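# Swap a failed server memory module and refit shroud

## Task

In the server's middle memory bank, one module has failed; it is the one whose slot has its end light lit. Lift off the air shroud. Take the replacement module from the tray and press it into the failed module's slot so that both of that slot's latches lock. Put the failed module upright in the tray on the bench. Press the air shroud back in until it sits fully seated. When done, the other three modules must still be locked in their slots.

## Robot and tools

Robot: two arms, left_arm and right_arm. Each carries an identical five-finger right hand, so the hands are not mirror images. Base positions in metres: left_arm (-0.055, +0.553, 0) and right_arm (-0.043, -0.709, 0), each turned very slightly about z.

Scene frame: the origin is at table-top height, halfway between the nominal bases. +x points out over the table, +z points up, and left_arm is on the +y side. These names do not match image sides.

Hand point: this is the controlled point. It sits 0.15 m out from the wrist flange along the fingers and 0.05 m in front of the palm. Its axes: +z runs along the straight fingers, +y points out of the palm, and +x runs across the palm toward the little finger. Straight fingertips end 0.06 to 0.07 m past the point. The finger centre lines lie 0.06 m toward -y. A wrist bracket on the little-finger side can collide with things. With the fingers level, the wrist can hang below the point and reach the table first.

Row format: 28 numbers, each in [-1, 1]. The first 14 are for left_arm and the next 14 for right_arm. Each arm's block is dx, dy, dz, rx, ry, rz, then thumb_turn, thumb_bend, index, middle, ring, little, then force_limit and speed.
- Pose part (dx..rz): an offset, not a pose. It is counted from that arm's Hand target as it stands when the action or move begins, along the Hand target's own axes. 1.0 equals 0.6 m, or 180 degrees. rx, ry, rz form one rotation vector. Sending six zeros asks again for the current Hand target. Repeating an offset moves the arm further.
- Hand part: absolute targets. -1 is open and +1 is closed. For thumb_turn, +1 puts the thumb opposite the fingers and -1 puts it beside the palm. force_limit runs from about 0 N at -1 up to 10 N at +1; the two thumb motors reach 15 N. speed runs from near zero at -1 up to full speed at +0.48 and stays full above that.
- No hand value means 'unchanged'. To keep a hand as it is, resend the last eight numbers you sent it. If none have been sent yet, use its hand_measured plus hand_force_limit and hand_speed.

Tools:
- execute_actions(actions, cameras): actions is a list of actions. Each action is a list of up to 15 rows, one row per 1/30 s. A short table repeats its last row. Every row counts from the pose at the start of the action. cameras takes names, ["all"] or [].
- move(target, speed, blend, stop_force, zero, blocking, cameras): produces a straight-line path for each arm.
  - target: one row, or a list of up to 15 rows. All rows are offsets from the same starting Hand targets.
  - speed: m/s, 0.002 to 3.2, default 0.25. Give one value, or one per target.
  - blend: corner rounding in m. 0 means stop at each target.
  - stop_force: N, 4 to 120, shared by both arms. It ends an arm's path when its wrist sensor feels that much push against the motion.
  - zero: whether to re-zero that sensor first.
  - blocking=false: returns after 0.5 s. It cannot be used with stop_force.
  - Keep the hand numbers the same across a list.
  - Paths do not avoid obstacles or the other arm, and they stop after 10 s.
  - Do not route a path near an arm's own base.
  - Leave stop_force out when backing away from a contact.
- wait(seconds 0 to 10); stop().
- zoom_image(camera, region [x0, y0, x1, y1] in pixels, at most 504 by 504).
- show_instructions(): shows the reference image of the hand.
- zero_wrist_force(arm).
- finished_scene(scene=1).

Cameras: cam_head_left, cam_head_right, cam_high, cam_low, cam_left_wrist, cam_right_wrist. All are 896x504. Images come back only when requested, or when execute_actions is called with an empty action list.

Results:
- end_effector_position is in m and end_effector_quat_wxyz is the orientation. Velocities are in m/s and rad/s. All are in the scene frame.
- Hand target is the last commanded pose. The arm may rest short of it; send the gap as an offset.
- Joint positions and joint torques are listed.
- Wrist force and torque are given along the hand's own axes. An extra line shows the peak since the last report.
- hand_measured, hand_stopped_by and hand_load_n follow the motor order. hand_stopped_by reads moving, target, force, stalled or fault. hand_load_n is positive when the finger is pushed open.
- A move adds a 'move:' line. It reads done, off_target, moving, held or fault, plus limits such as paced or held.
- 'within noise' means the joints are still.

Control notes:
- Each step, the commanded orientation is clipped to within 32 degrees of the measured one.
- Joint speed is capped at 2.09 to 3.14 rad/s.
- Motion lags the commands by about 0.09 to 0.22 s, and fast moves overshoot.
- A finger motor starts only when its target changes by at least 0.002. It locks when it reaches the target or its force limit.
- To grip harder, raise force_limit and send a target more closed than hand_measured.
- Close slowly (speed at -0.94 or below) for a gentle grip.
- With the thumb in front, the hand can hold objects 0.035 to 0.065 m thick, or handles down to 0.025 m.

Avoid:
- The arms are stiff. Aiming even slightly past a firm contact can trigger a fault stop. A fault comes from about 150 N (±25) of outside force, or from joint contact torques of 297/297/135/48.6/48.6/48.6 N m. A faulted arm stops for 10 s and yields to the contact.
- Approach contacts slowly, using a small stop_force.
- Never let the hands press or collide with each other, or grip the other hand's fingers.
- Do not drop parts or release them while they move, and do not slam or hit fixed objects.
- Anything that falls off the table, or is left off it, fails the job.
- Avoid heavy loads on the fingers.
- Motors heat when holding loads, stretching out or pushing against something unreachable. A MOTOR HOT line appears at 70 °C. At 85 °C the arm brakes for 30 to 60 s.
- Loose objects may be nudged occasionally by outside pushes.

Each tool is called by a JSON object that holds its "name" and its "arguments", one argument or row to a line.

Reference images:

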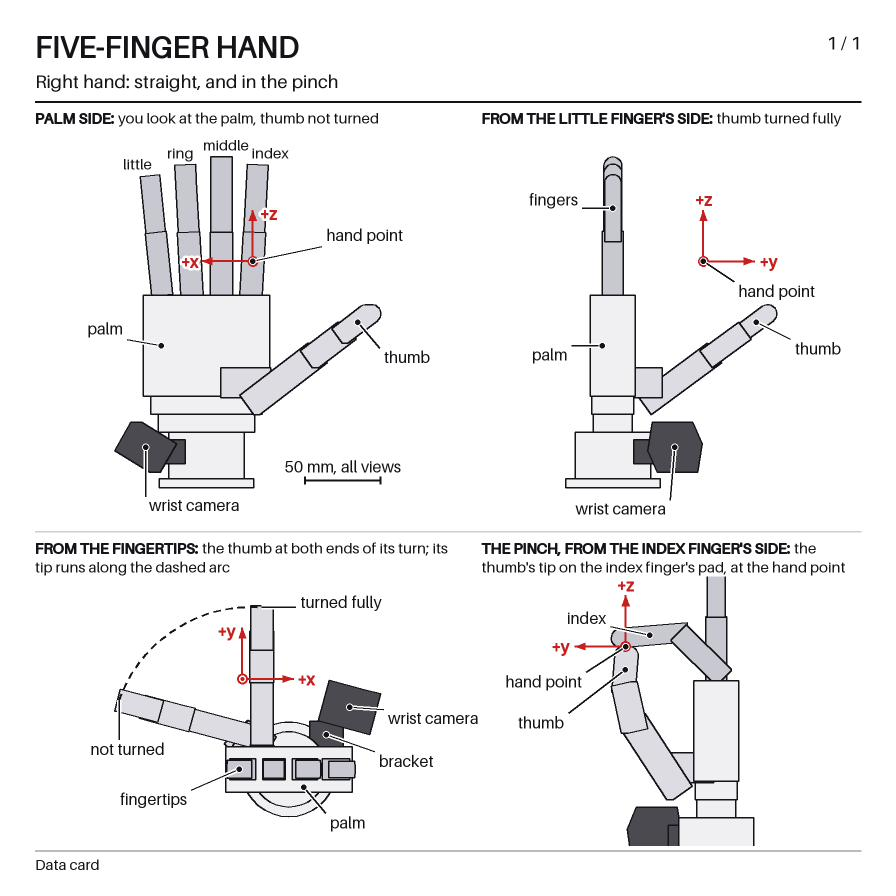

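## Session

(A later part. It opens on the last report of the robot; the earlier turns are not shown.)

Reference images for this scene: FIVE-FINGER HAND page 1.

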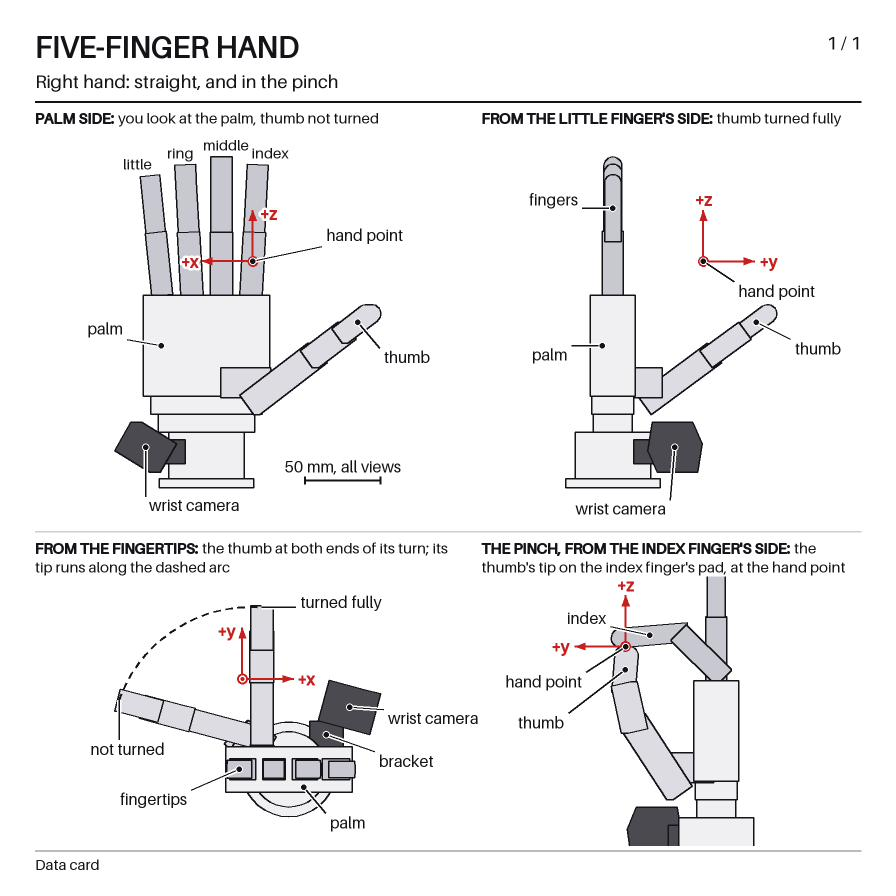

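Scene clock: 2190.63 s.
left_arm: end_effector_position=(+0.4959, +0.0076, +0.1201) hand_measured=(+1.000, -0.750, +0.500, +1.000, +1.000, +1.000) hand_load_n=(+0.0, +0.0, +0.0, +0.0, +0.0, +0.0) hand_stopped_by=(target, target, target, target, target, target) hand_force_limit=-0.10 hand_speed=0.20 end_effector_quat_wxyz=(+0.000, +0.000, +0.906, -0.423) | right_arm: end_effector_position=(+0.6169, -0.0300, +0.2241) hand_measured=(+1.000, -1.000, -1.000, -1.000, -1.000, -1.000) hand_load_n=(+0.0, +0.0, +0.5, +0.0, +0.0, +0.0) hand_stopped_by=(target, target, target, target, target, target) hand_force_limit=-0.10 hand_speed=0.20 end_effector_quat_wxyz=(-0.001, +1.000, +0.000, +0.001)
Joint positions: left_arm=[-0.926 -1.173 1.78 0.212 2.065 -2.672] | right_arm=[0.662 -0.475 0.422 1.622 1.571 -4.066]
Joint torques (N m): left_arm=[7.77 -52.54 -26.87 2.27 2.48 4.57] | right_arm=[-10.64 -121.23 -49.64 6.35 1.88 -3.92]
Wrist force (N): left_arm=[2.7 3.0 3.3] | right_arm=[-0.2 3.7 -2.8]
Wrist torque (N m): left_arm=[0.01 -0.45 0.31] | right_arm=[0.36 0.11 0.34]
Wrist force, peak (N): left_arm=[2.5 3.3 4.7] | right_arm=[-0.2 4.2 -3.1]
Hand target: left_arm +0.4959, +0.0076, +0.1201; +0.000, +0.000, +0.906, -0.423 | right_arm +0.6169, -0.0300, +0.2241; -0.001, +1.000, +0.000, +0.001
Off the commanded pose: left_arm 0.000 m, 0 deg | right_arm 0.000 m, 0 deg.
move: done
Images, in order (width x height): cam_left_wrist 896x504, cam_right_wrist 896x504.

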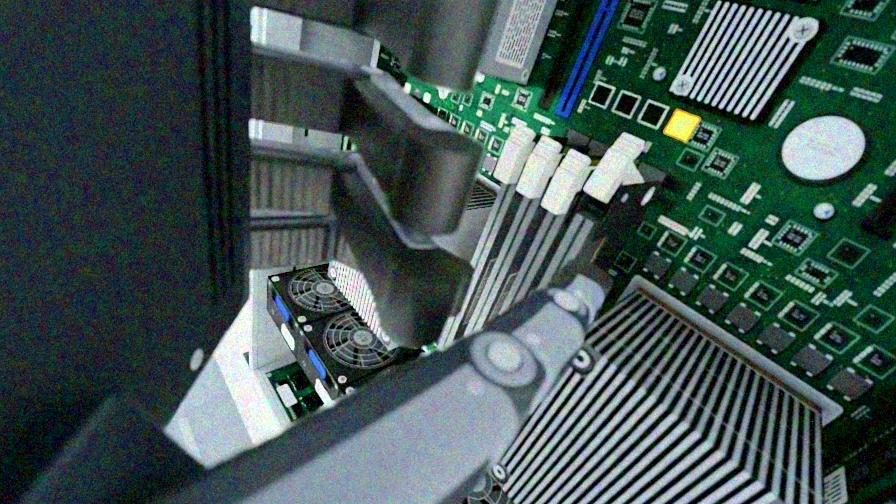

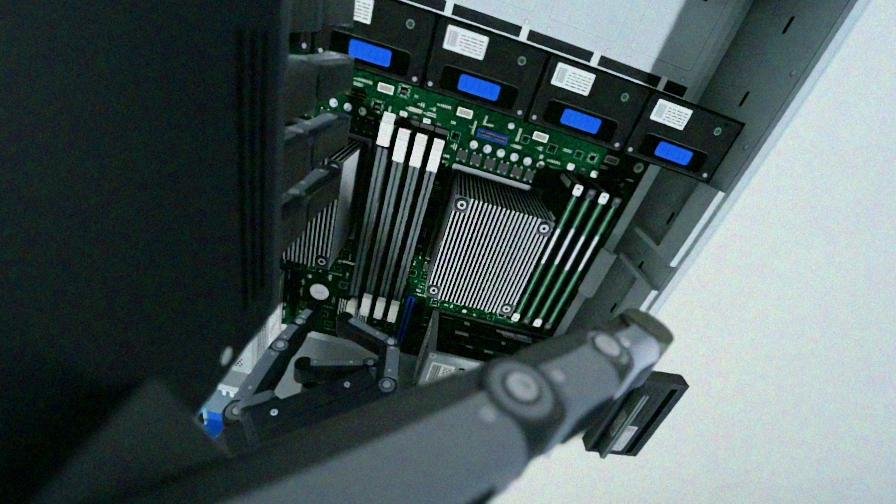

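{"name": "move", "arguments": {
  "target": [0,0.0568,0.0619,0,0,0,1,-0.75,0.5,1,1,1,-0.1,0.2,0,0,0,0,0,0,1,-1,-1,-1,-1,-1,-0.1,0.2],
  "speed": 0.05,
  "cameras": ["cam_left_wrist","cam_right_wrist"]
}}

{"name": "zoom_image", "arguments": {
  "camera": "cam_right_wrist",
  "region": [260, 250, 430, 400]
}}

{"name": "zoom_image", "arguments": {
  "camera": "cam_left_wrist",
  "region": [440, 80, 720, 360]
}}

Scene clock: 2213.03 s.
left_arm: end_effector_position=(+0.4959, +0.0011, +0.0699) hand_measured=(+1.000, -0.750, +0.500, +1.000, +1.000, +1.000) hand_load_n=(+0.0, +0.0, +0.0, +0.0, +0.0, +0.0) hand_stopped_by=(target, target, target, target, target, target) hand_force_limit=-0.10 hand_speed=0.20 end_effector_quat_wxyz=(+0.000, +0.000, +0.906, -0.423) end_effector_velocity=(-0.001, +0.001, +0.002) end_effector_angular_velocity=(+0.002, +0.001, +0.000) | right_arm: end_effector_position=(+0.6169, -0.0300, +0.2241) hand_measured=(+1.000, -1.000, -1.000, -1.000, -1.000, -1.000) hand_load_n=(+0.0, +0.0, +0.0, +0.0, +0.0, +0.0) hand_stopped_by=(target, target, target, target, target, target) hand_force_limit=-0.10 hand_speed=0.20 end_effector_quat_wxyz=(-0.001, +1.000, +0.000, +0.001)
Joint positions: left_arm=[-0.932 -1.118 1.803 0.131 2.06 -2.678] | right_arm=[0.662 -0.475 0.422 1.622 1.571 -4.066]
Joint velocities: left_arm=[-0.001 -0.003 0 0.005 -0.001 -0.001] | right_arm=[within noise]
Joint torques (N m): left_arm=[-0.31 -75.66 -38.88 4.52 -0.25 -2] | right_arm=[-11.06 -120.56 -49.19 6.32 1.88 -3.9]
Wrist force (N): left_arm=[2.5 2.4 2.7] | right_arm=[-0.1 3.7 -3.0]
Wrist torque (N m): left_arm=[-0.02 -0.36 0.31] | right_arm=[0.37 0.09 0.34]
Wrist force, peak (N): left_arm=[2.8 3.6 3.4] | right_arm=[0.0 4.1 -3.0]
Hand target: left_arm +0.4960, +0.0011, +0.0701; +0.000, +0.000, +0.906, -0.423 | right_arm +0.6169, -0.0300, +0.2241; -0.001, +1.000, +0.000, +0.001
Off the commanded pose: left_arm 0.000 m, 0 deg | right_arm 0.000 m, 0 deg.
move: done
Images, in order (width x height): cam_left_wrist 896x504, cam_right_wrist 896x504.

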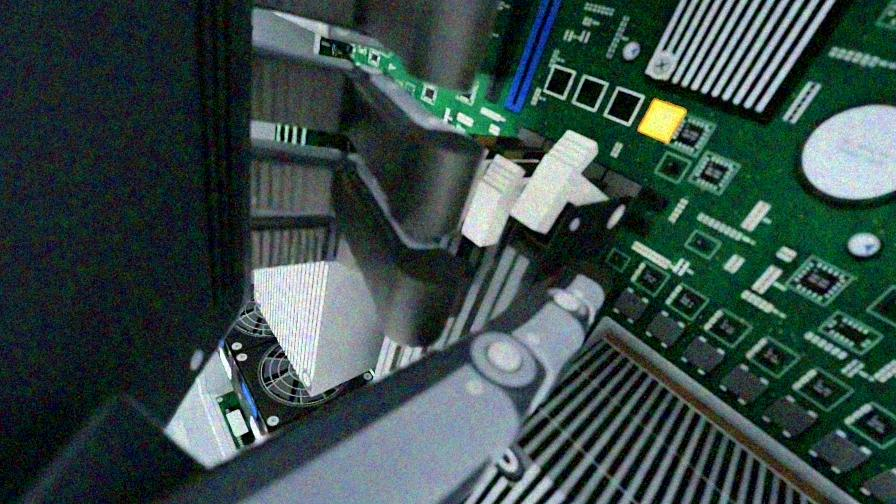

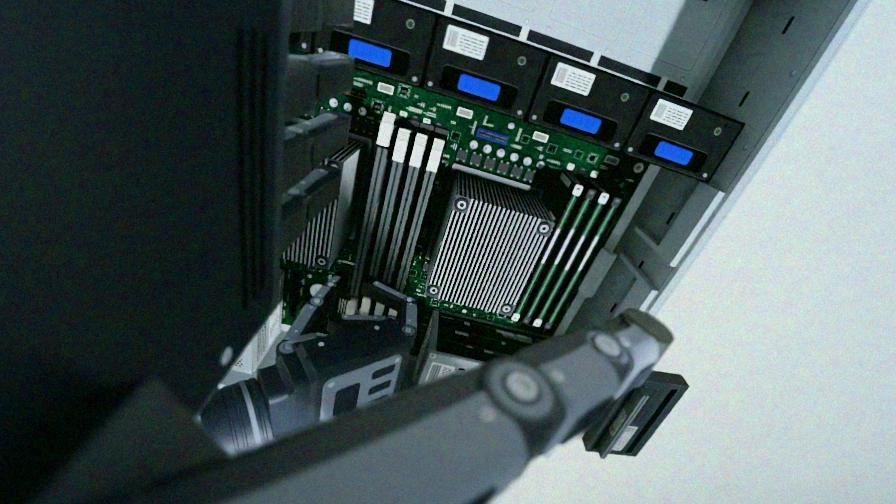

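Scaled by 2.965 from the camera's 896x504 image, which has a finer 1280x720 frame.

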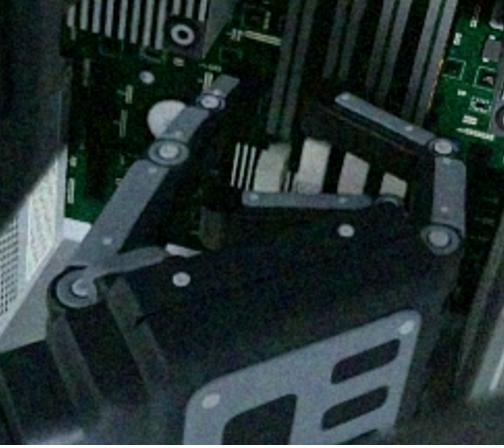

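Scaled by 1.800 from the camera's 896x504 image, which has a finer 1280x720 frame.

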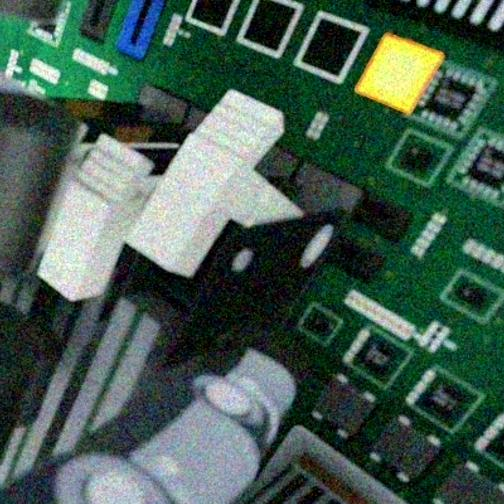

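{"name": "move", "arguments": {
  "target": [0,0.02553,0.02143,0,0,0,1,-0.75,0.5,1,1,1,-0.1,0.2,0,0,0,0,0,0,1,-1,-1,-1,-1,-1,-0.1,0.2],
  "speed": 0.006,
  "stop_force": 4,
  "cameras": ["cam_left_wrist","cam_right_wrist"]
}}

{"name": "zoom_image", "arguments": {
  "camera": "cam_right_wrist",
  "region": [300, 240, 430, 350]
}}

{"name": "zoom_image", "arguments": {
  "camera": "cam_left_wrist",
  "region": [420, 80, 700, 360]
}}

Scene clock: 2222.60 s.
left_arm: end_effector_position=(+0.4960, +0.0011, +0.0647) hand_measured=(+1.000, -0.750, +0.500, +1.000, +1.000, +1.000) hand_load_n=(+0.0, +0.5, -2.5, +0.0, +0.0, +0.0) hand_stopped_by=(target, target, target, target, target, target) hand_force_limit=-0.10 hand_speed=0.20 end_effector_quat_wxyz=(+0.000, +0.000, +0.906, -0.423) | right_arm: end_effector_position=(+0.6169, -0.0300, +0.2241) hand_measured=(+1.000, -1.000, -1.000, -1.000, -1.000, -1.000) hand_load_n=(+0.0, +0.0, +0.0, -0.5, +0.0, +0.0) hand_stopped_by=(target, target, target, target, target, target) hand_force_limit=-0.10 hand_speed=0.20 end_effector_quat_wxyz=(-0.001, +1.000, +0.000, +0.001)
Joint positions: left_arm=[-0.932 -1.112 1.806 0.122 2.06 -2.678] | right_arm=[0.662 -0.475 0.422 1.622 1.571 -4.066]
Joint torques (N m): left_arm=[3.95 -73.07 -40.05 4.47 1.34 4.04] | right_arm=[-10.5 -119.01 -48.86 6.42 1.65 -3.86]
Wrist force (N): left_arm=[2.8 -1.6 0.6] | right_arm=[-0.4 3.8 -2.7]
Wrist torque (N m): left_arm=[-0.01 -0.29 0.26] | right_arm=[0.36 0.13 0.32]
Wrist force, peak (N): left_arm=[2.5 3.3 3.2] | right_arm=[0.2 4.1 -3.1]
Hand target: left_arm +0.4960, +0.0011, +0.0648; +0.000, +0.000, +0.906, -0.423 (not the last commanded pose) | right_arm +0.6169, -0.0300, +0.2241; -0.001, +1.000, +0.000, +0.001
Off the commanded pose: left_arm 0.015 m, 0 deg | right_arm 0.000 m, 0 deg.
move: contact (left_arm)
Images, in order (width x height): cam_left_wrist 896x504, cam_right_wrist 896x504.

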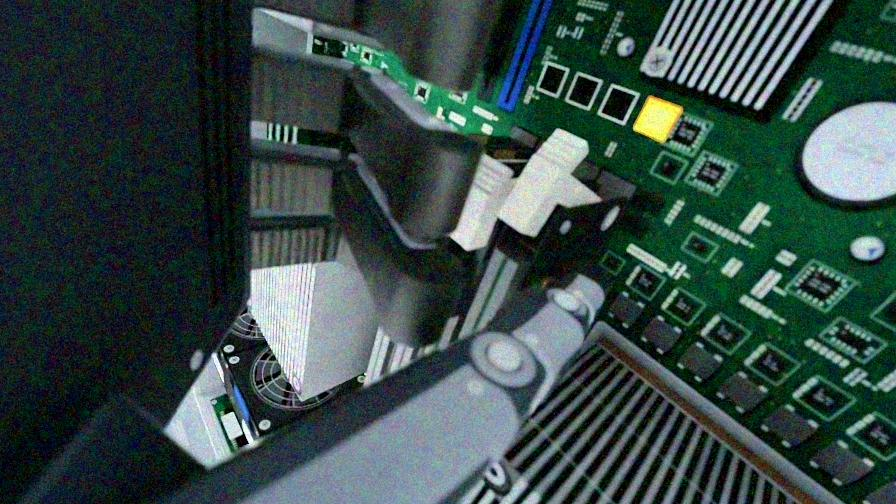

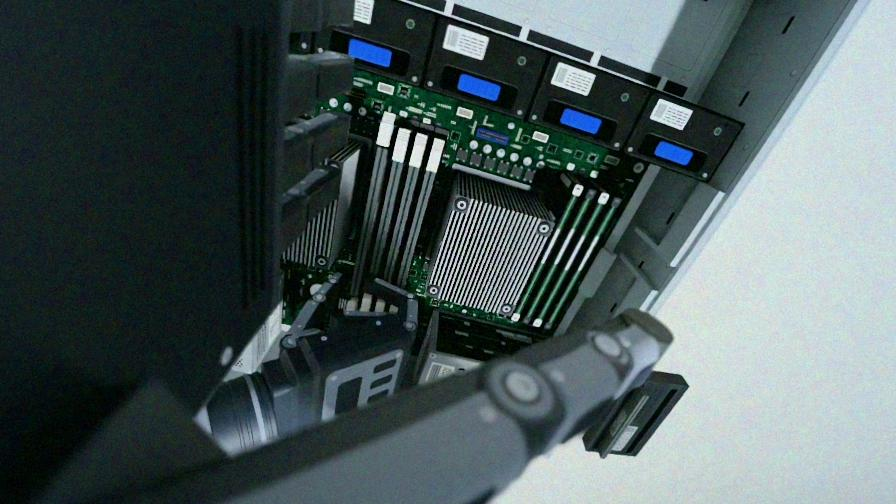

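Scaled by 3.877 from the camera's 896x504 image, which has a finer 1280x720 frame.

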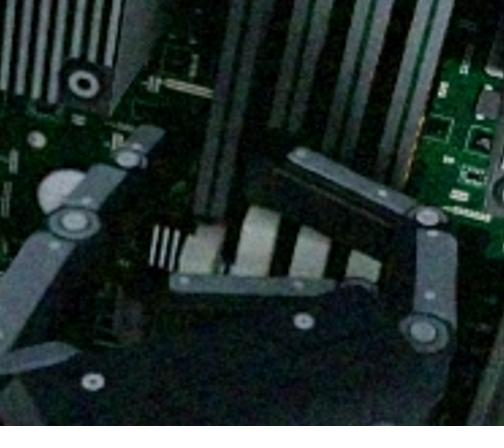

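Scaled by 1.800 from the camera's 896x504 image, which has a finer 1280x720 frame.

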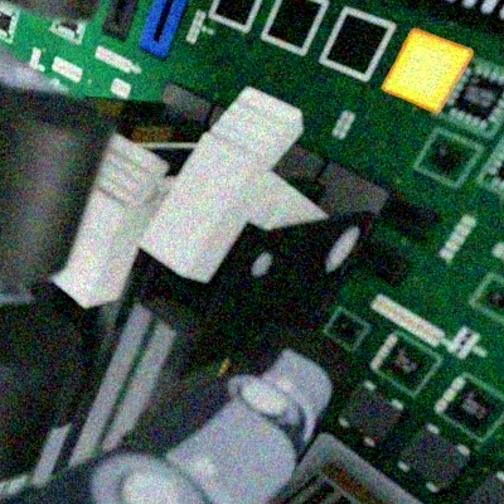

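{"name": "move", "arguments": {
  "target": [
    [0,-0.0015,-0.0013,0,0,0,1,-0.75,0.5,1,1,1,-0.1,0.2,0,0,0,0,0,0,1,-1,-1,-1,-1,-1,-0.1,0.2],
    [0,0.0092,-0.0141,0,0,0,1,-0.75,0.5,1,1,1,-0.1,0.2,0,0,0,0,0,0,1,-1,-1,-1,-1,-1,-0.1,0.2]
  ],
  "speed": 0.005,
  "stop_force": 4,
  "cameras": ["cam_left_wrist","cam_right_wrist"]
}}

{"name": "zoom_image", "arguments": {
  "camera": "cam_right_wrist",
  "region": [300, 240, 430, 350]
}}

{"name": "zoom_image", "arguments": {
  "camera": "cam_left_wrist",
  "region": [420, 80, 700, 360]
}}

Scene clock: 2238.00 s.
left_arm: end_effector_position=(+0.4960, +0.0011, +0.0653) hand_measured=(+1.000, -0.750, +0.500, +1.000, +1.000, +1.000) hand_load_n=(+0.0, +0.0, +0.0, +0.5, +0.0, +0.0) hand_stopped_by=(target, target, target, target, target, target) hand_force_limit=-0.10 hand_speed=0.20 end_effector_quat_wxyz=(+0.000, +0.000, +0.906, -0.423) | right_arm: end_effector_position=(+0.6169, -0.0300, +0.2241) hand_measured=(+1.000, -1.000, -1.000, -1.000, -1.000, -1.000) hand_load_n=(+0.0, +0.0, +0.0, +0.0, +0.0, +0.0) hand_stopped_by=(target, target, target, target, target, target) hand_force_limit=-0.10 hand_speed=0.20 end_effector_quat_wxyz=(-0.001, +1.000, +0.000, +0.001)
Joint positions: left_arm=[-0.932 -1.113 1.806 0.123 2.06 -2.678] | right_arm=[0.662 -0.475 0.422 1.622 1.571 -4.066]
Joint torques (N m): left_arm=[4.93 -56.28 -19.61 -0.74 1.35 3.36] | right_arm=[-10.59 -117.47 -49.52 6.58 1.65 -3.79]
Wrist force (N): left_arm=[2.9 2.6 3.0] | right_arm=[0.2 3.5 -2.8]
Wrist torque (N m): left_arm=[-0.03 -0.44 0.33] | right_arm=[0.32 0.06 0.35]
Wrist force, peak (N): left_arm=[2.8 3.1 3.1] | right_arm=[-0.3 4.2 -2.9]
Hand target: left_arm +0.4960, +0.0011, +0.0653; +0.000, +0.000, +0.906, -0.423 (not the last commanded pose) | right_arm +0.6169, -0.0300, +0.2241; -0.001, +1.000, +0.000, +0.001
Off the commanded pose: left_arm 0.010 m, 0 deg | right_arm 0.000 m, 0 deg.
move: contact (left_arm); path passed 0 of 2 targets
Images, in order (width x height): cam_left_wrist 896x504, cam_right_wrist 896x504.

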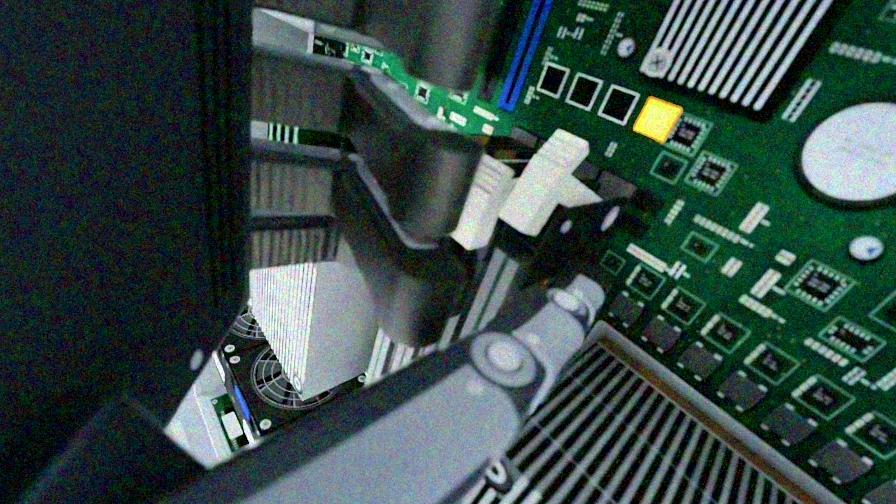

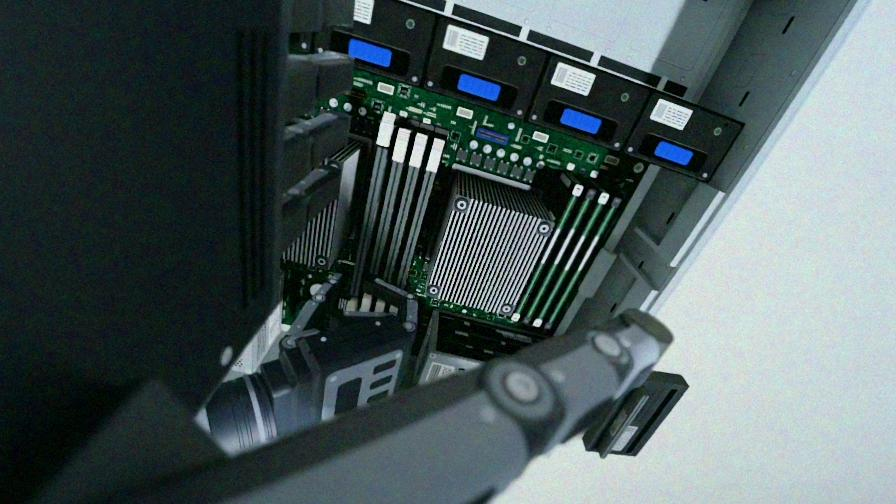

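Scaled by 3.877 from the camera's 896x504 image, which has a finer 1280x720 frame.

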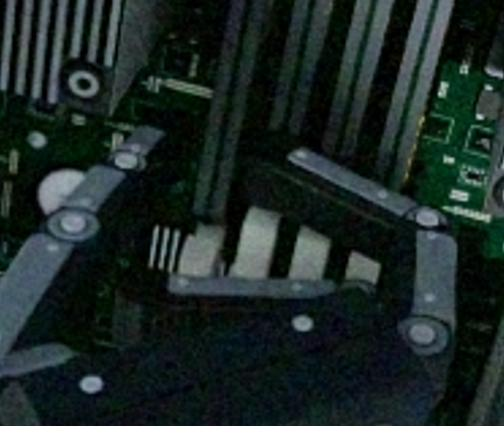

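Scaled by 1.800 from the camera's 896x504 image, which has a finer 1280x720 frame.

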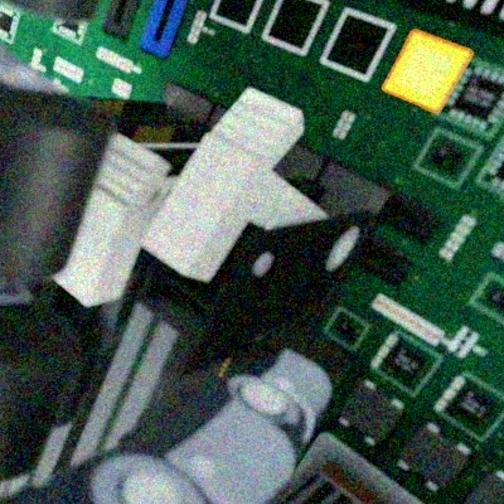

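{"name": "move", "arguments": {
  "target": [
    [0,-0.0009,-0.0008,0,0,0,1,-0.75,0.5,1,1,1,-0.1,0.2,0,0,0,0,0,0,1,-1,-1,-1,-1,-1,-0.1,0.2],
    [0,0.0098,-0.0136,0,0,0,1,-0.75,0.5,1,1,1,-0.1,0.2,0,0,0,0,0,0,1,-1,-1,-1,-1,-1,-0.1,0.2]
  ],
  "speed": 0.005,
  "stop_force": 4,
  "cameras": ["cam_left_wrist","cam_right_wrist"]
}}

{"name": "zoom_image", "arguments": {
  "camera": "cam_right_wrist",
  "region": [300, 240, 430, 350]
}}

{"name": "zoom_image", "arguments": {
  "camera": "cam_left_wrist",
  "region": [420, 80, 700, 360]
}}

Scene clock: 2245.37 s.
left_arm: end_effector_position=(+0.4960, +0.0053, +0.0660) hand_measured=(+1.000, -0.750, +0.500, +1.000, +1.000, +1.000) hand_load_n=(+0.0, +0.0, +2.5, +0.0, +0.0, +0.0) hand_stopped_by=(target, target, target, target, target, target) hand_force_limit=-0.10 hand_speed=0.20 end_effector_quat_wxyz=(+0.000, +0.000, +0.906, -0.423) | right_arm: end_effector_position=(+0.6169, -0.0300, +0.2241) hand_measured=(+1.000, -1.000, -1.000, -1.000, -1.000, -1.000) hand_load_n=(+0.0, +0.0, +0.0, +0.0, +0.0, +0.0) hand_stopped_by=(target, target, target, target, target, target) hand_force_limit=-0.10 hand_speed=0.20 end_effector_quat_wxyz=(-0.001, +1.000, +0.000, +0.001)
Joint positions: left_arm=[-0.928 -1.117 1.81 0.124 2.063 -2.674] | right_arm=[0.662 -0.475 0.422 1.622 1.571 -4.066]
Joint torques (N m): left_arm=[-8.59 -54.32 -42.22 3.91 -1.1 -3.07] | right_arm=[-11.17 -118.17 -49.63 6.55 1.81 -3.77]
Wrist force (N): left_arm=[3.2 -0.5 5.7] | right_arm=[-0.3 4.0 -2.4]
Wrist torque (N m): left_arm=[0.04 -0.41 0.18] | right_arm=[0.37 0.12 0.33]
Wrist force, peak (N): left_arm=[3.2 -1.7 6.7] | right_arm=[-0.2 4.2 -2.9]
Hand target: left_arm +0.4960, +0.0053, +0.0660; +0.000, +0.000, +0.906, -0.423 (not the last commanded pose) | right_arm +0.6169, -0.0300, +0.2241; -0.001, +1.000, +0.000, +0.001
Off the commanded pose: left_arm 0.006 m, 0 deg | right_arm 0.000 m, 0 deg.
move: contact (left_arm); path passed 1 of 2 targets
Images, in order (width x height): cam_left_wrist 896x504, cam_right_wrist 896x504.

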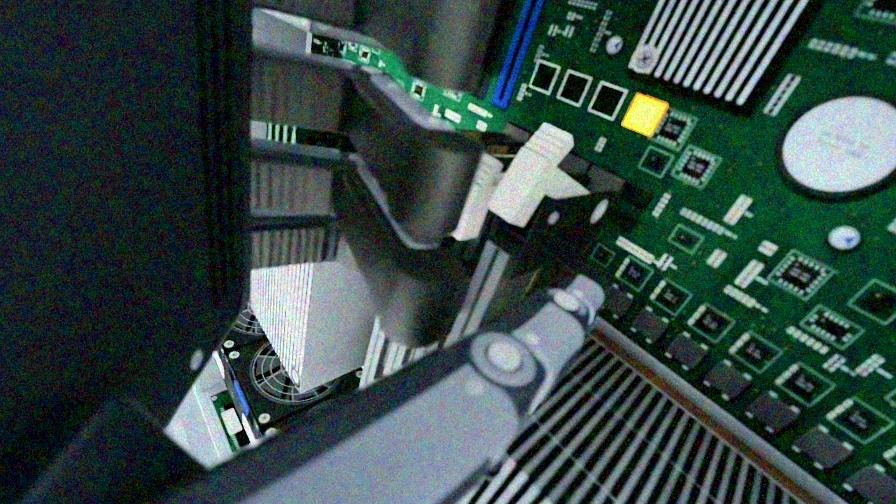

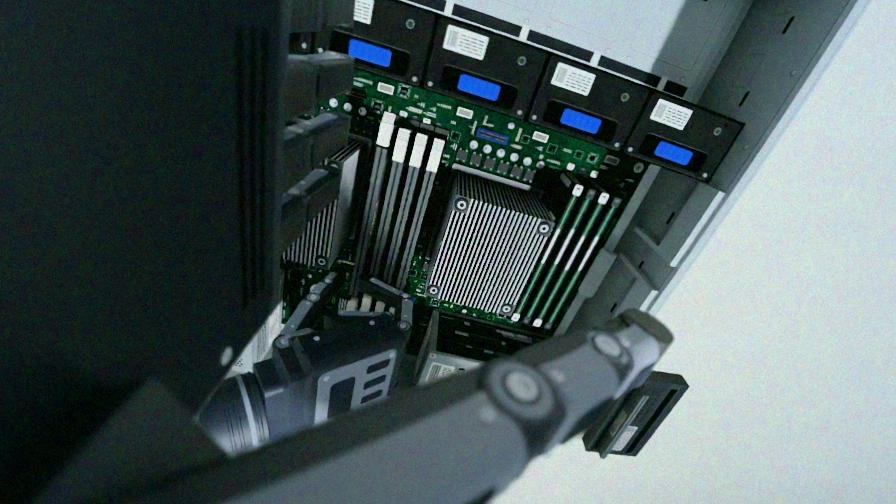

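Scaled by 3.877 from the camera's 896x504 image, which has a finer 1280x720 frame.

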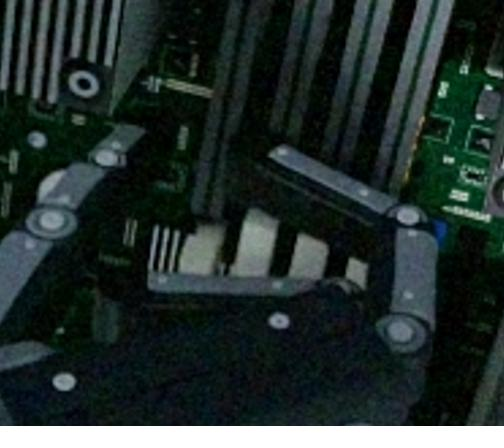

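Scaled by 1.800 from the camera's 896x504 image, which has a finer 1280x720 frame.

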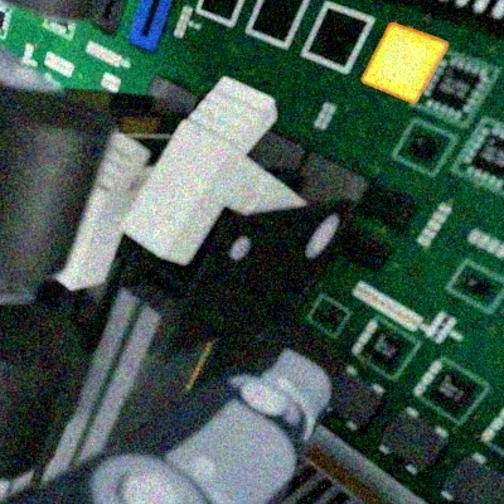

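{"name": "execute_actions", "arguments": {
  "actions": [
    [[0,0,0,0,0,0,1,0.1,0.5,1,1,1,0.2,-0.85,0,0,0,0,0,0,1,-1,-1,-1,-1,-1,-0.1,0.2]]
  ]
}}

{"name": "wait", "arguments": {
  "seconds": 3,
  "cameras": ["cam_left_wrist","cam_right_wrist"]
}}

{"name": "zoom_image", "arguments": {
  "camera": "cam_right_wrist",
  "region": [300, 240, 430, 350]
}}

{"name": "zoom_image", "arguments": {
  "camera": "cam_left_wrist",
  "region": [420, 80, 700, 360]
}}

Scene clock: 2255.47 s.
left_arm: end_effector_position=(+0.4960, +0.0053, +0.0660) hand_measured=(+1.000, -0.586, +0.500, +1.000, +1.000, +1.000) hand_load_n=(+0.5, +9.5, +2.5, +0.5, +0.0, +0.0) hand_stopped_by=(target, force, target, target, target, target) hand_force_limit=0.20 hand_speed=-0.85 end_effector_quat_wxyz=(+0.000, +0.000, +0.906, -0.423) | right_arm: end_effector_position=(+0.6169, -0.0300, +0.2241) hand_measured=(+1.000, -1.000, -1.000, -1.000, -1.000, -1.000) hand_load_n=(+0.0, +0.0, +0.0, +0.0, +0.0, +0.0) hand_stopped_by=(target, target, target, target, target, target) hand_force_limit=-0.10 hand_speed=0.20 end_effector_quat_wxyz=(-0.001, +1.000, +0.000, +0.001)
Joint positions: left_arm=[-0.928 -1.117 1.81 0.124 2.063 -2.674] | right_arm=[0.662 -0.475 0.422 1.622 1.571 -4.066]
Joint torques (N m): left_arm=[-8.12 -56.52 -42.56 3.17 -1.18 -2.43] | right_arm=[-9.93 -117.68 -49.23 6.63 1.73 -3.75]
Wrist force (N): left_arm=[3.3 5.0 2.4] | right_arm=[-0.4 3.7 -3.0]
Wrist torque (N m): left_arm=[0.03 -0.34 0.28] | right_arm=[0.36 0.14 0.32]
Wrist force, peak (N): left_arm=[3.2 -0.3 6.4] | right_arm=[-0.2 4.0 -3.2]
Hand target: left_arm +0.4960, +0.0053, +0.0660; +0.000, +0.000, +0.906, -0.423 | right_arm +0.6169, -0.0300, +0.2241; -0.001, +1.000, +0.000, +0.001
Off the commanded pose: left_arm 0.000 m, 0 deg | right_arm 0.000 m, 0 deg.
Step readings (end_effector_position of left_arm | right_arm):
0: (+0.4960, +0.0053, +0.0660) | (+0.6169, -0.0300, +0.2241)
1: (+0.4960, +0.0053, +0.0660) | (+0.6169, -0.0300, +0.2241)
2: (+0.4960, +0.0053, +0.0660) | (+0.6169, -0.0300, +0.2241)
4: (+0.4960, +0.0053, +0.0660) | (+0.6169, -0.0300, +0.2241)
8: (+0.4960, +0.0053, +0.0660) | (+0.6169, -0.0300, +0.2241)
15: (+0.4960, +0.0053, +0.0660) | (+0.6169, -0.0300, +0.2241)

Scene clock: 2258.47 s.
left_arm: end_effector_position=(+0.4960, +0.0053, +0.0660) hand_measured=(+1.000, -0.586, +0.500, +1.000, +1.000, +1.000) hand_load_n=(+0.5, +9.5, +2.5, +0.0, +0.0, +0.0) hand_stopped_by=(target, force, target, target, target, target) hand_force_limit=0.20 hand_speed=-0.85 end_effector_quat_wxyz=(+0.000, +0.000, +0.906, -0.423) | right_arm: end_effector_position=(+0.6169, -0.0300, +0.2241) hand_measured=(+1.000, -1.000, -1.000, -1.000, -1.000, -1.000) hand_load_n=(-0.5, +0.0, +0.0, +0.0, +0.0, +0.0) hand_stopped_by=(target, target, target, target, target, target) hand_force_limit=-0.10 hand_speed=0.20 end_effector_quat_wxyz=(-0.001, +1.000, +0.000, +0.001)
Joint positions: left_arm=[-0.928 -1.117 1.81 0.124 2.063 -2.674] | right_arm=[0.662 -0.475 0.422 1.622 1.571 -4.066]
Joint torques (N m): left_arm=[-8.41 -70.23 -40.77 -0.18 -1.25 -2.92] | right_arm=[-11.48 -115.83 -49.92 6.44 1.73 -3.74]
Wrist force (N): left_arm=[3.3 4.6 2.1] | right_arm=[-0.1 4.0 -2.6]
Wrist torque (N m): left_arm=[-0.03 -0.33 0.27] | right_arm=[0.39 0.09 0.35]
Wrist force, peak (N): left_arm=[3.6 5.4 2.4] | right_arm=[-0.2 4.0 -3.1]
Hand target: left_arm +0.4960, +0.0053, +0.0660; +0.000, +0.000, +0.906, -0.423 | right_arm +0.6169, -0.0300, +0.2241; -0.001, +1.000, +0.000, +0.001
Off the commanded pose: left_arm 0.000 m, 0 deg | right_arm 0.000 m, 0 deg.
wait: 3.00 s; at rest by 0.17 s
Images, in order (width x height): cam_left_wrist 896x504, cam_right_wrist 896x504.

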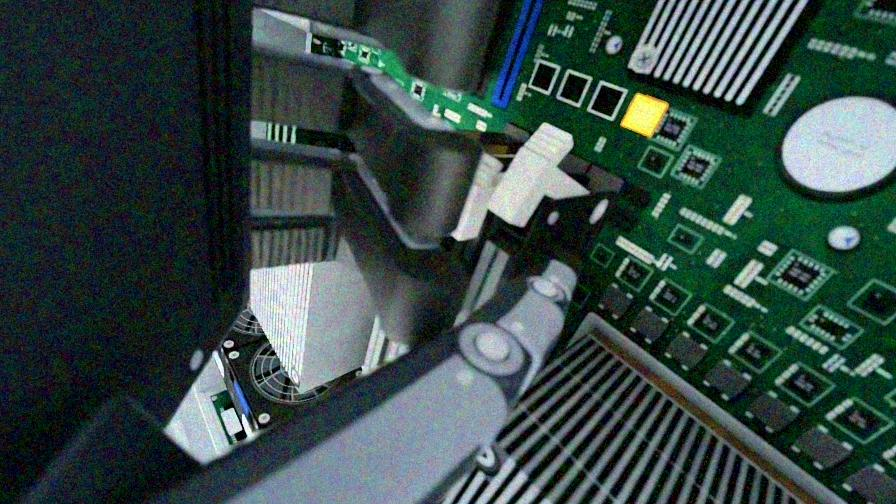

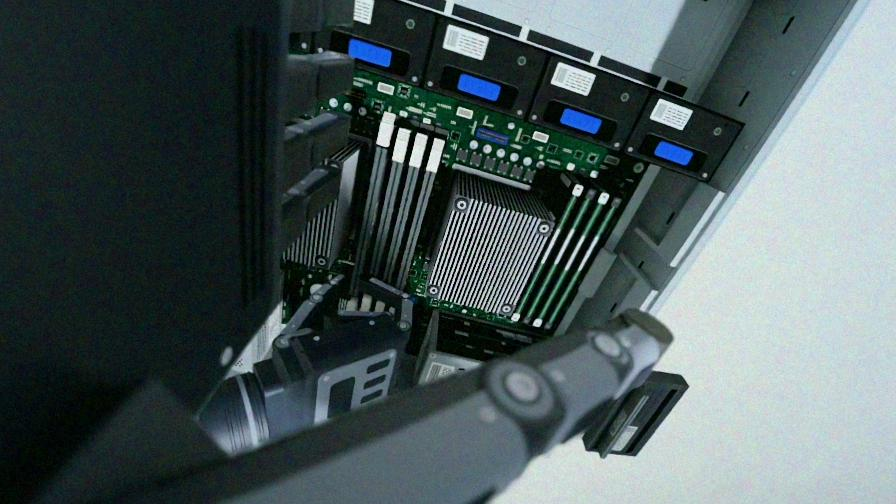

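Scaled by 3.877 from the camera's 896x504 image, which has a finer 1280x720 frame.

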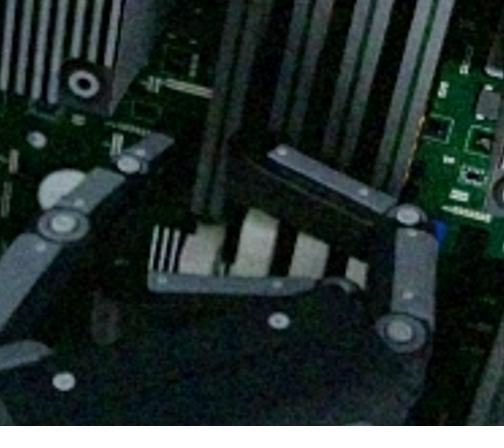

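Scaled by 1.800 from the camera's 896x504 image, which has a finer 1280x720 frame.

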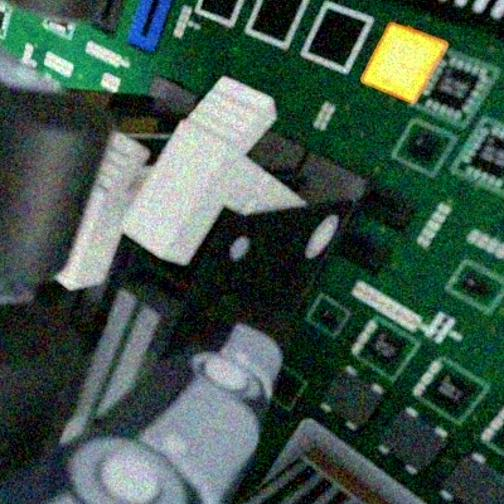

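{"name": "move", "arguments": {
  "target": [0,-0.0077,-0.0064,0,0,0,1,0.1,0.5,1,1,1,0.2,-0.85,0,0,0,0,0,0,1,-1,-1,-1,-1,-1,-0.1,0.2],
  "speed": 0.005,
  "stop_force": 25,
  "cameras": ["cam_left_wrist","cam_right_wrist"]
}}

{"name": "zoom_image", "arguments": {
  "camera": "cam_right_wrist",
  "region": [300, 240, 430, 350]
}}

{"name": "zoom_image", "arguments": {
  "camera": "cam_left_wrist",
  "region": [420, 80, 700, 360]
}}

Scene clock: 2267.13 s.
left_arm: end_effector_position=(+0.4960, +0.0053, +0.0721) hand_measured=(+1.000, -0.586, +0.500, +1.000, +1.000, +1.000) hand_load_n=(+1.5, +8.5, +0.0, +0.0, +0.0, +0.0) hand_stopped_by=(target, force, target, target, target, target) hand_force_limit=0.20 hand_speed=-0.85 end_effector_quat_wxyz=(+0.000, +0.000, +0.906, -0.423) | right_arm: end_effector_position=(+0.6169, -0.0300, +0.2241) hand_measured=(+1.000, -1.000, -1.000, -1.000, -1.000, -1.000) hand_load_n=(+0.0, +0.0, +0.0, +0.0, +0.0, +0.0) hand_stopped_by=(target, target, target, target, target, target) hand_force_limit=-0.10 hand_speed=0.20 end_effector_quat_wxyz=(-0.001, +1.000, +0.000, +0.001)
Joint positions: left_arm=[-0.928 -1.123 1.807 0.133 2.063 -2.674] | right_arm=[0.662 -0.475 0.422 1.622 1.571 -4.066]
Joint torques (N m): left_arm=[-12 -60.47 -44.64 -0.58 -0.53 -2.91] | right_arm=[-9.9 -115.26 -49.62 6.57 1.47 -3.86]
Wrist force (N): left_arm=[2.8 9.2 -0.1] | right_arm=[-0.1 3.7 -2.4]
Wrist torque (N m): left_arm=[0.00 -0.37 0.28] | right_arm=[0.33 0.09 0.34]
Wrist force, peak (N): left_arm=[2.3 10.0 -0.3] | right_arm=[-0.4 4.0 -3.1]
Hand target: left_arm +0.4960, +0.0053, +0.0720; +0.000, +0.000, +0.906, -0.423 | right_arm +0.6169, -0.0300, +0.2241; -0.001, +1.000, +0.000, +0.001
Off the commanded pose: left_arm 0.000 m, 0 deg | right_arm 0.000 m, 0 deg.
move: done
Images, in order (width x height): cam_left_wrist 896x504, cam_right_wrist 896x504.

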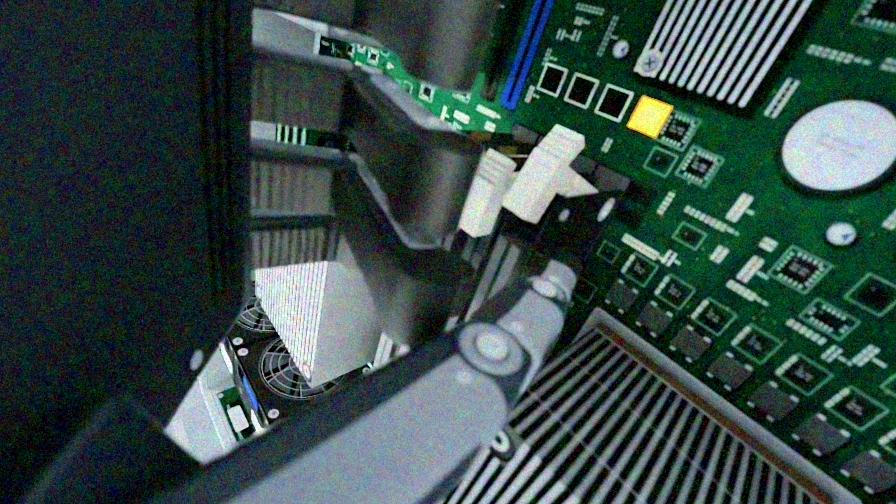

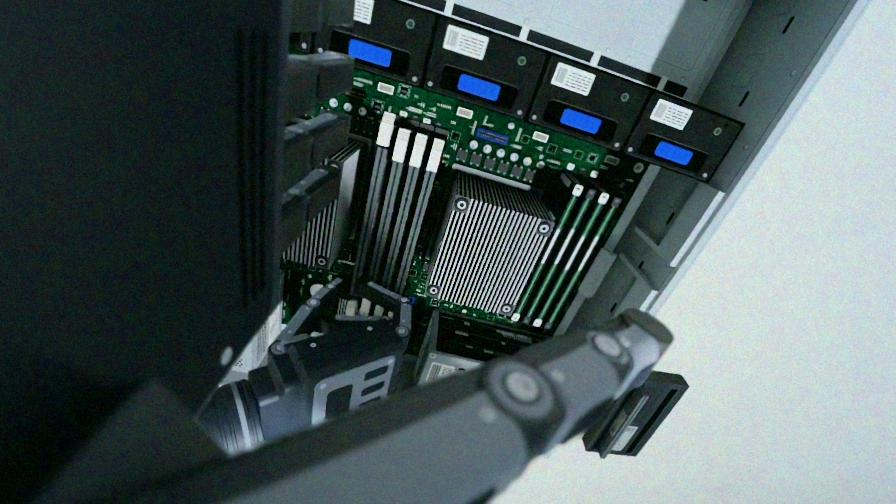

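Scaled by 3.877 from the camera's 896x504 image, which has a finer 1280x720 frame.

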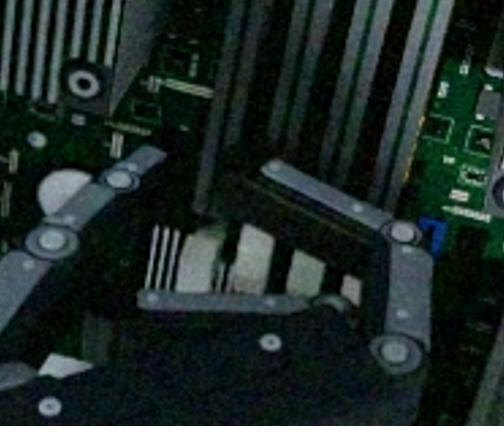

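Scaled by 1.800 from the camera's 896x504 image, which has a finer 1280x720 frame.

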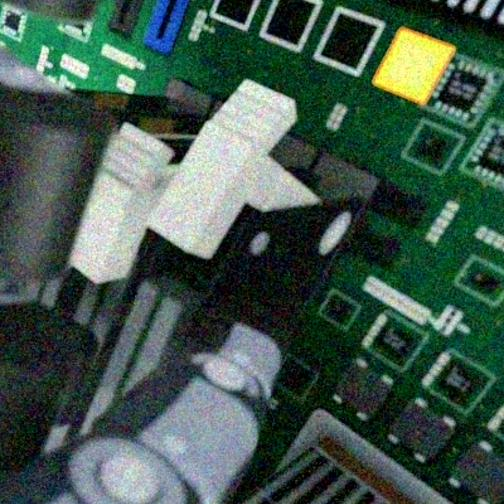

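{"name": "move", "arguments": {
  "target": [
    [0,0,0,0,0,0,1,-0.8,0.5,1,1,1,0.2,-0.2,0,0,0,0,0,0,1,-1,-1,-1,-1,-1,-0.1,0.2],
    [0,-0.0113,-0.0028,0,0,0,1,-0.8,0.5,1,1,1,0.2,-0.2,0,0,0,0,0,0,1,-1,-1,-1,-1,-1,-0.1,0.2]
  ],
  "speed": 0.02,
  "cameras": ["cam_left_wrist","cam_right_wrist"]
}}

{"name": "zoom_image", "arguments": {
  "camera": "cam_right_wrist",
  "region": [300, 240, 430, 350]
}}

{"name": "zoom_image", "arguments": {
  "camera": "cam_left_wrist",
  "region": [420, 80, 700, 360]
}}

Scene clock: 2296.67 s.
left_arm: end_effector_position=(+0.4960, +0.0021, +0.0784) hand_measured=(+1.000, -0.800, +0.500, +1.000, +1.000, +1.000) hand_load_n=(+0.0, +0.0, +0.0, +0.0, +0.0, +0.0) hand_stopped_by=(target, target, target, target, target, target) hand_force_limit=0.20 hand_speed=-0.20 end_effector_quat_wxyz=(+0.000, +0.000, +0.906, -0.423) | right_arm: end_effector_position=(+0.6169, -0.0300, +0.2241) hand_measured=(+1.000, -1.000, -1.000, -1.000, -1.000, -1.000) hand_load_n=(+0.0, +0.0, +0.0, +0.0, +0.0, +0.0) hand_stopped_by=(target, target, target, target, target, target) hand_force_limit=-0.10 hand_speed=0.20 end_effector_quat_wxyz=(-0.001, +1.000, +0.000, +0.001)
Joint positions: left_arm=[-0.931 -1.127 1.799 0.144 2.061 -2.677] | right_arm=[0.662 -0.475 0.422 1.622 1.571 -4.066]
Joint torques (N m): left_arm=[-2.26 -60.81 -34.88 0.56 -0.61 -2.23] | right_arm=[-9.34 -115.36 -49.45 6.54 1.61 -3.87]
Wrist force (N): left_arm=[2.9 2.8 3.0] | right_arm=[0.0 3.9 -2.8]
Wrist torque (N m): left_arm=[0.01 -0.42 0.35] | right_arm=[0.38 0.09 0.35]
Wrist force, peak (N): left_arm=[2.9 10.0 -0.1] | right_arm=[-0.1 4.1 -3.1]
Hand target: left_arm +0.4960, +0.0022, +0.0783; +0.000, +0.000, +0.906, -0.423 | right_arm +0.6169, -0.0300, +0.2241; -0.001, +1.000, +0.000, +0.001
Off the commanded pose: left_arm 0.000 m, 0 deg | right_arm 0.000 m, 0 deg.
move: done
Images, in order (width x height): cam_left_wrist 896x504, cam_right_wrist 896x504.

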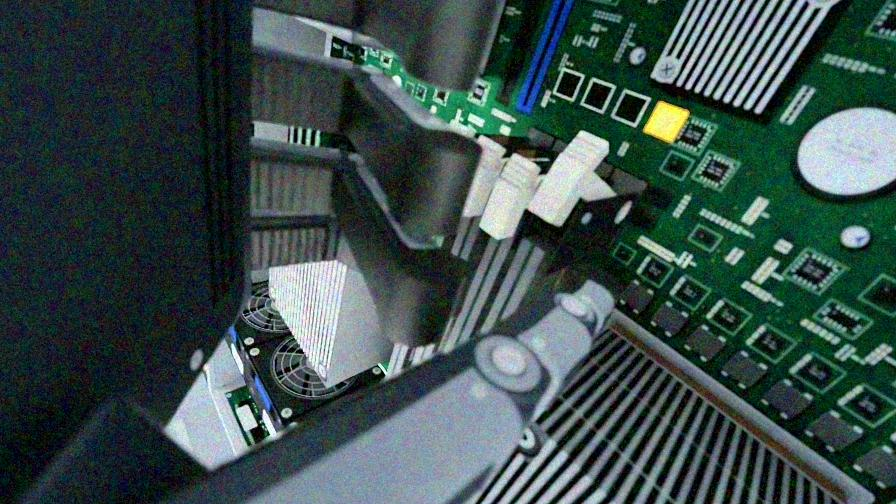

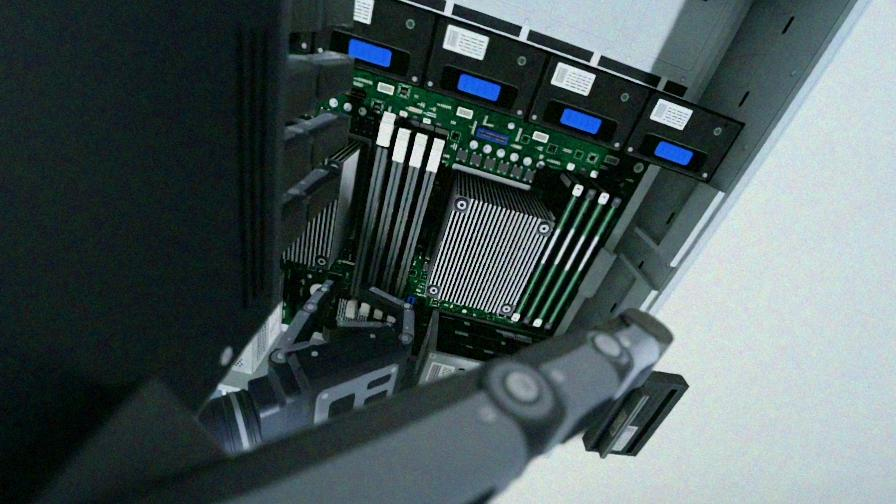

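Scaled by 3.877 from the camera's 896x504 image, which has a finer 1280x720 frame.

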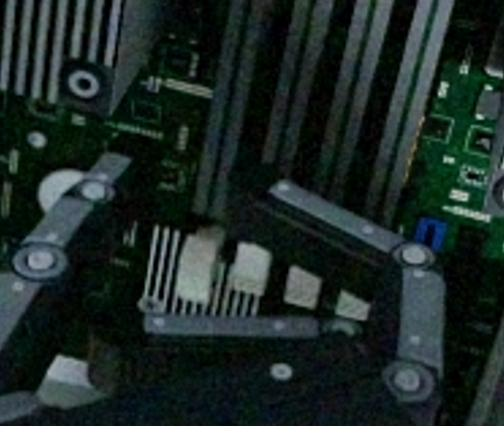

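Scaled by 1.800 from the camera's 896x504 image, which has a finer 1280x720 frame.

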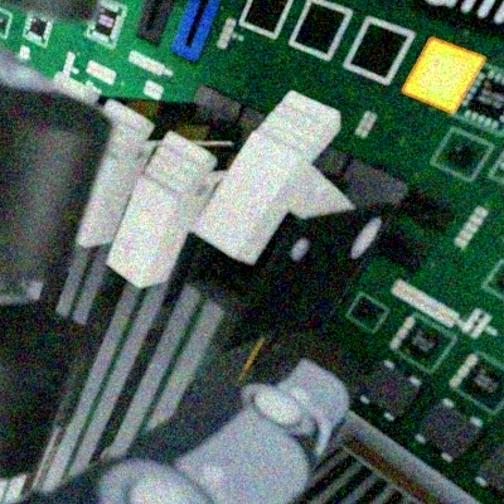

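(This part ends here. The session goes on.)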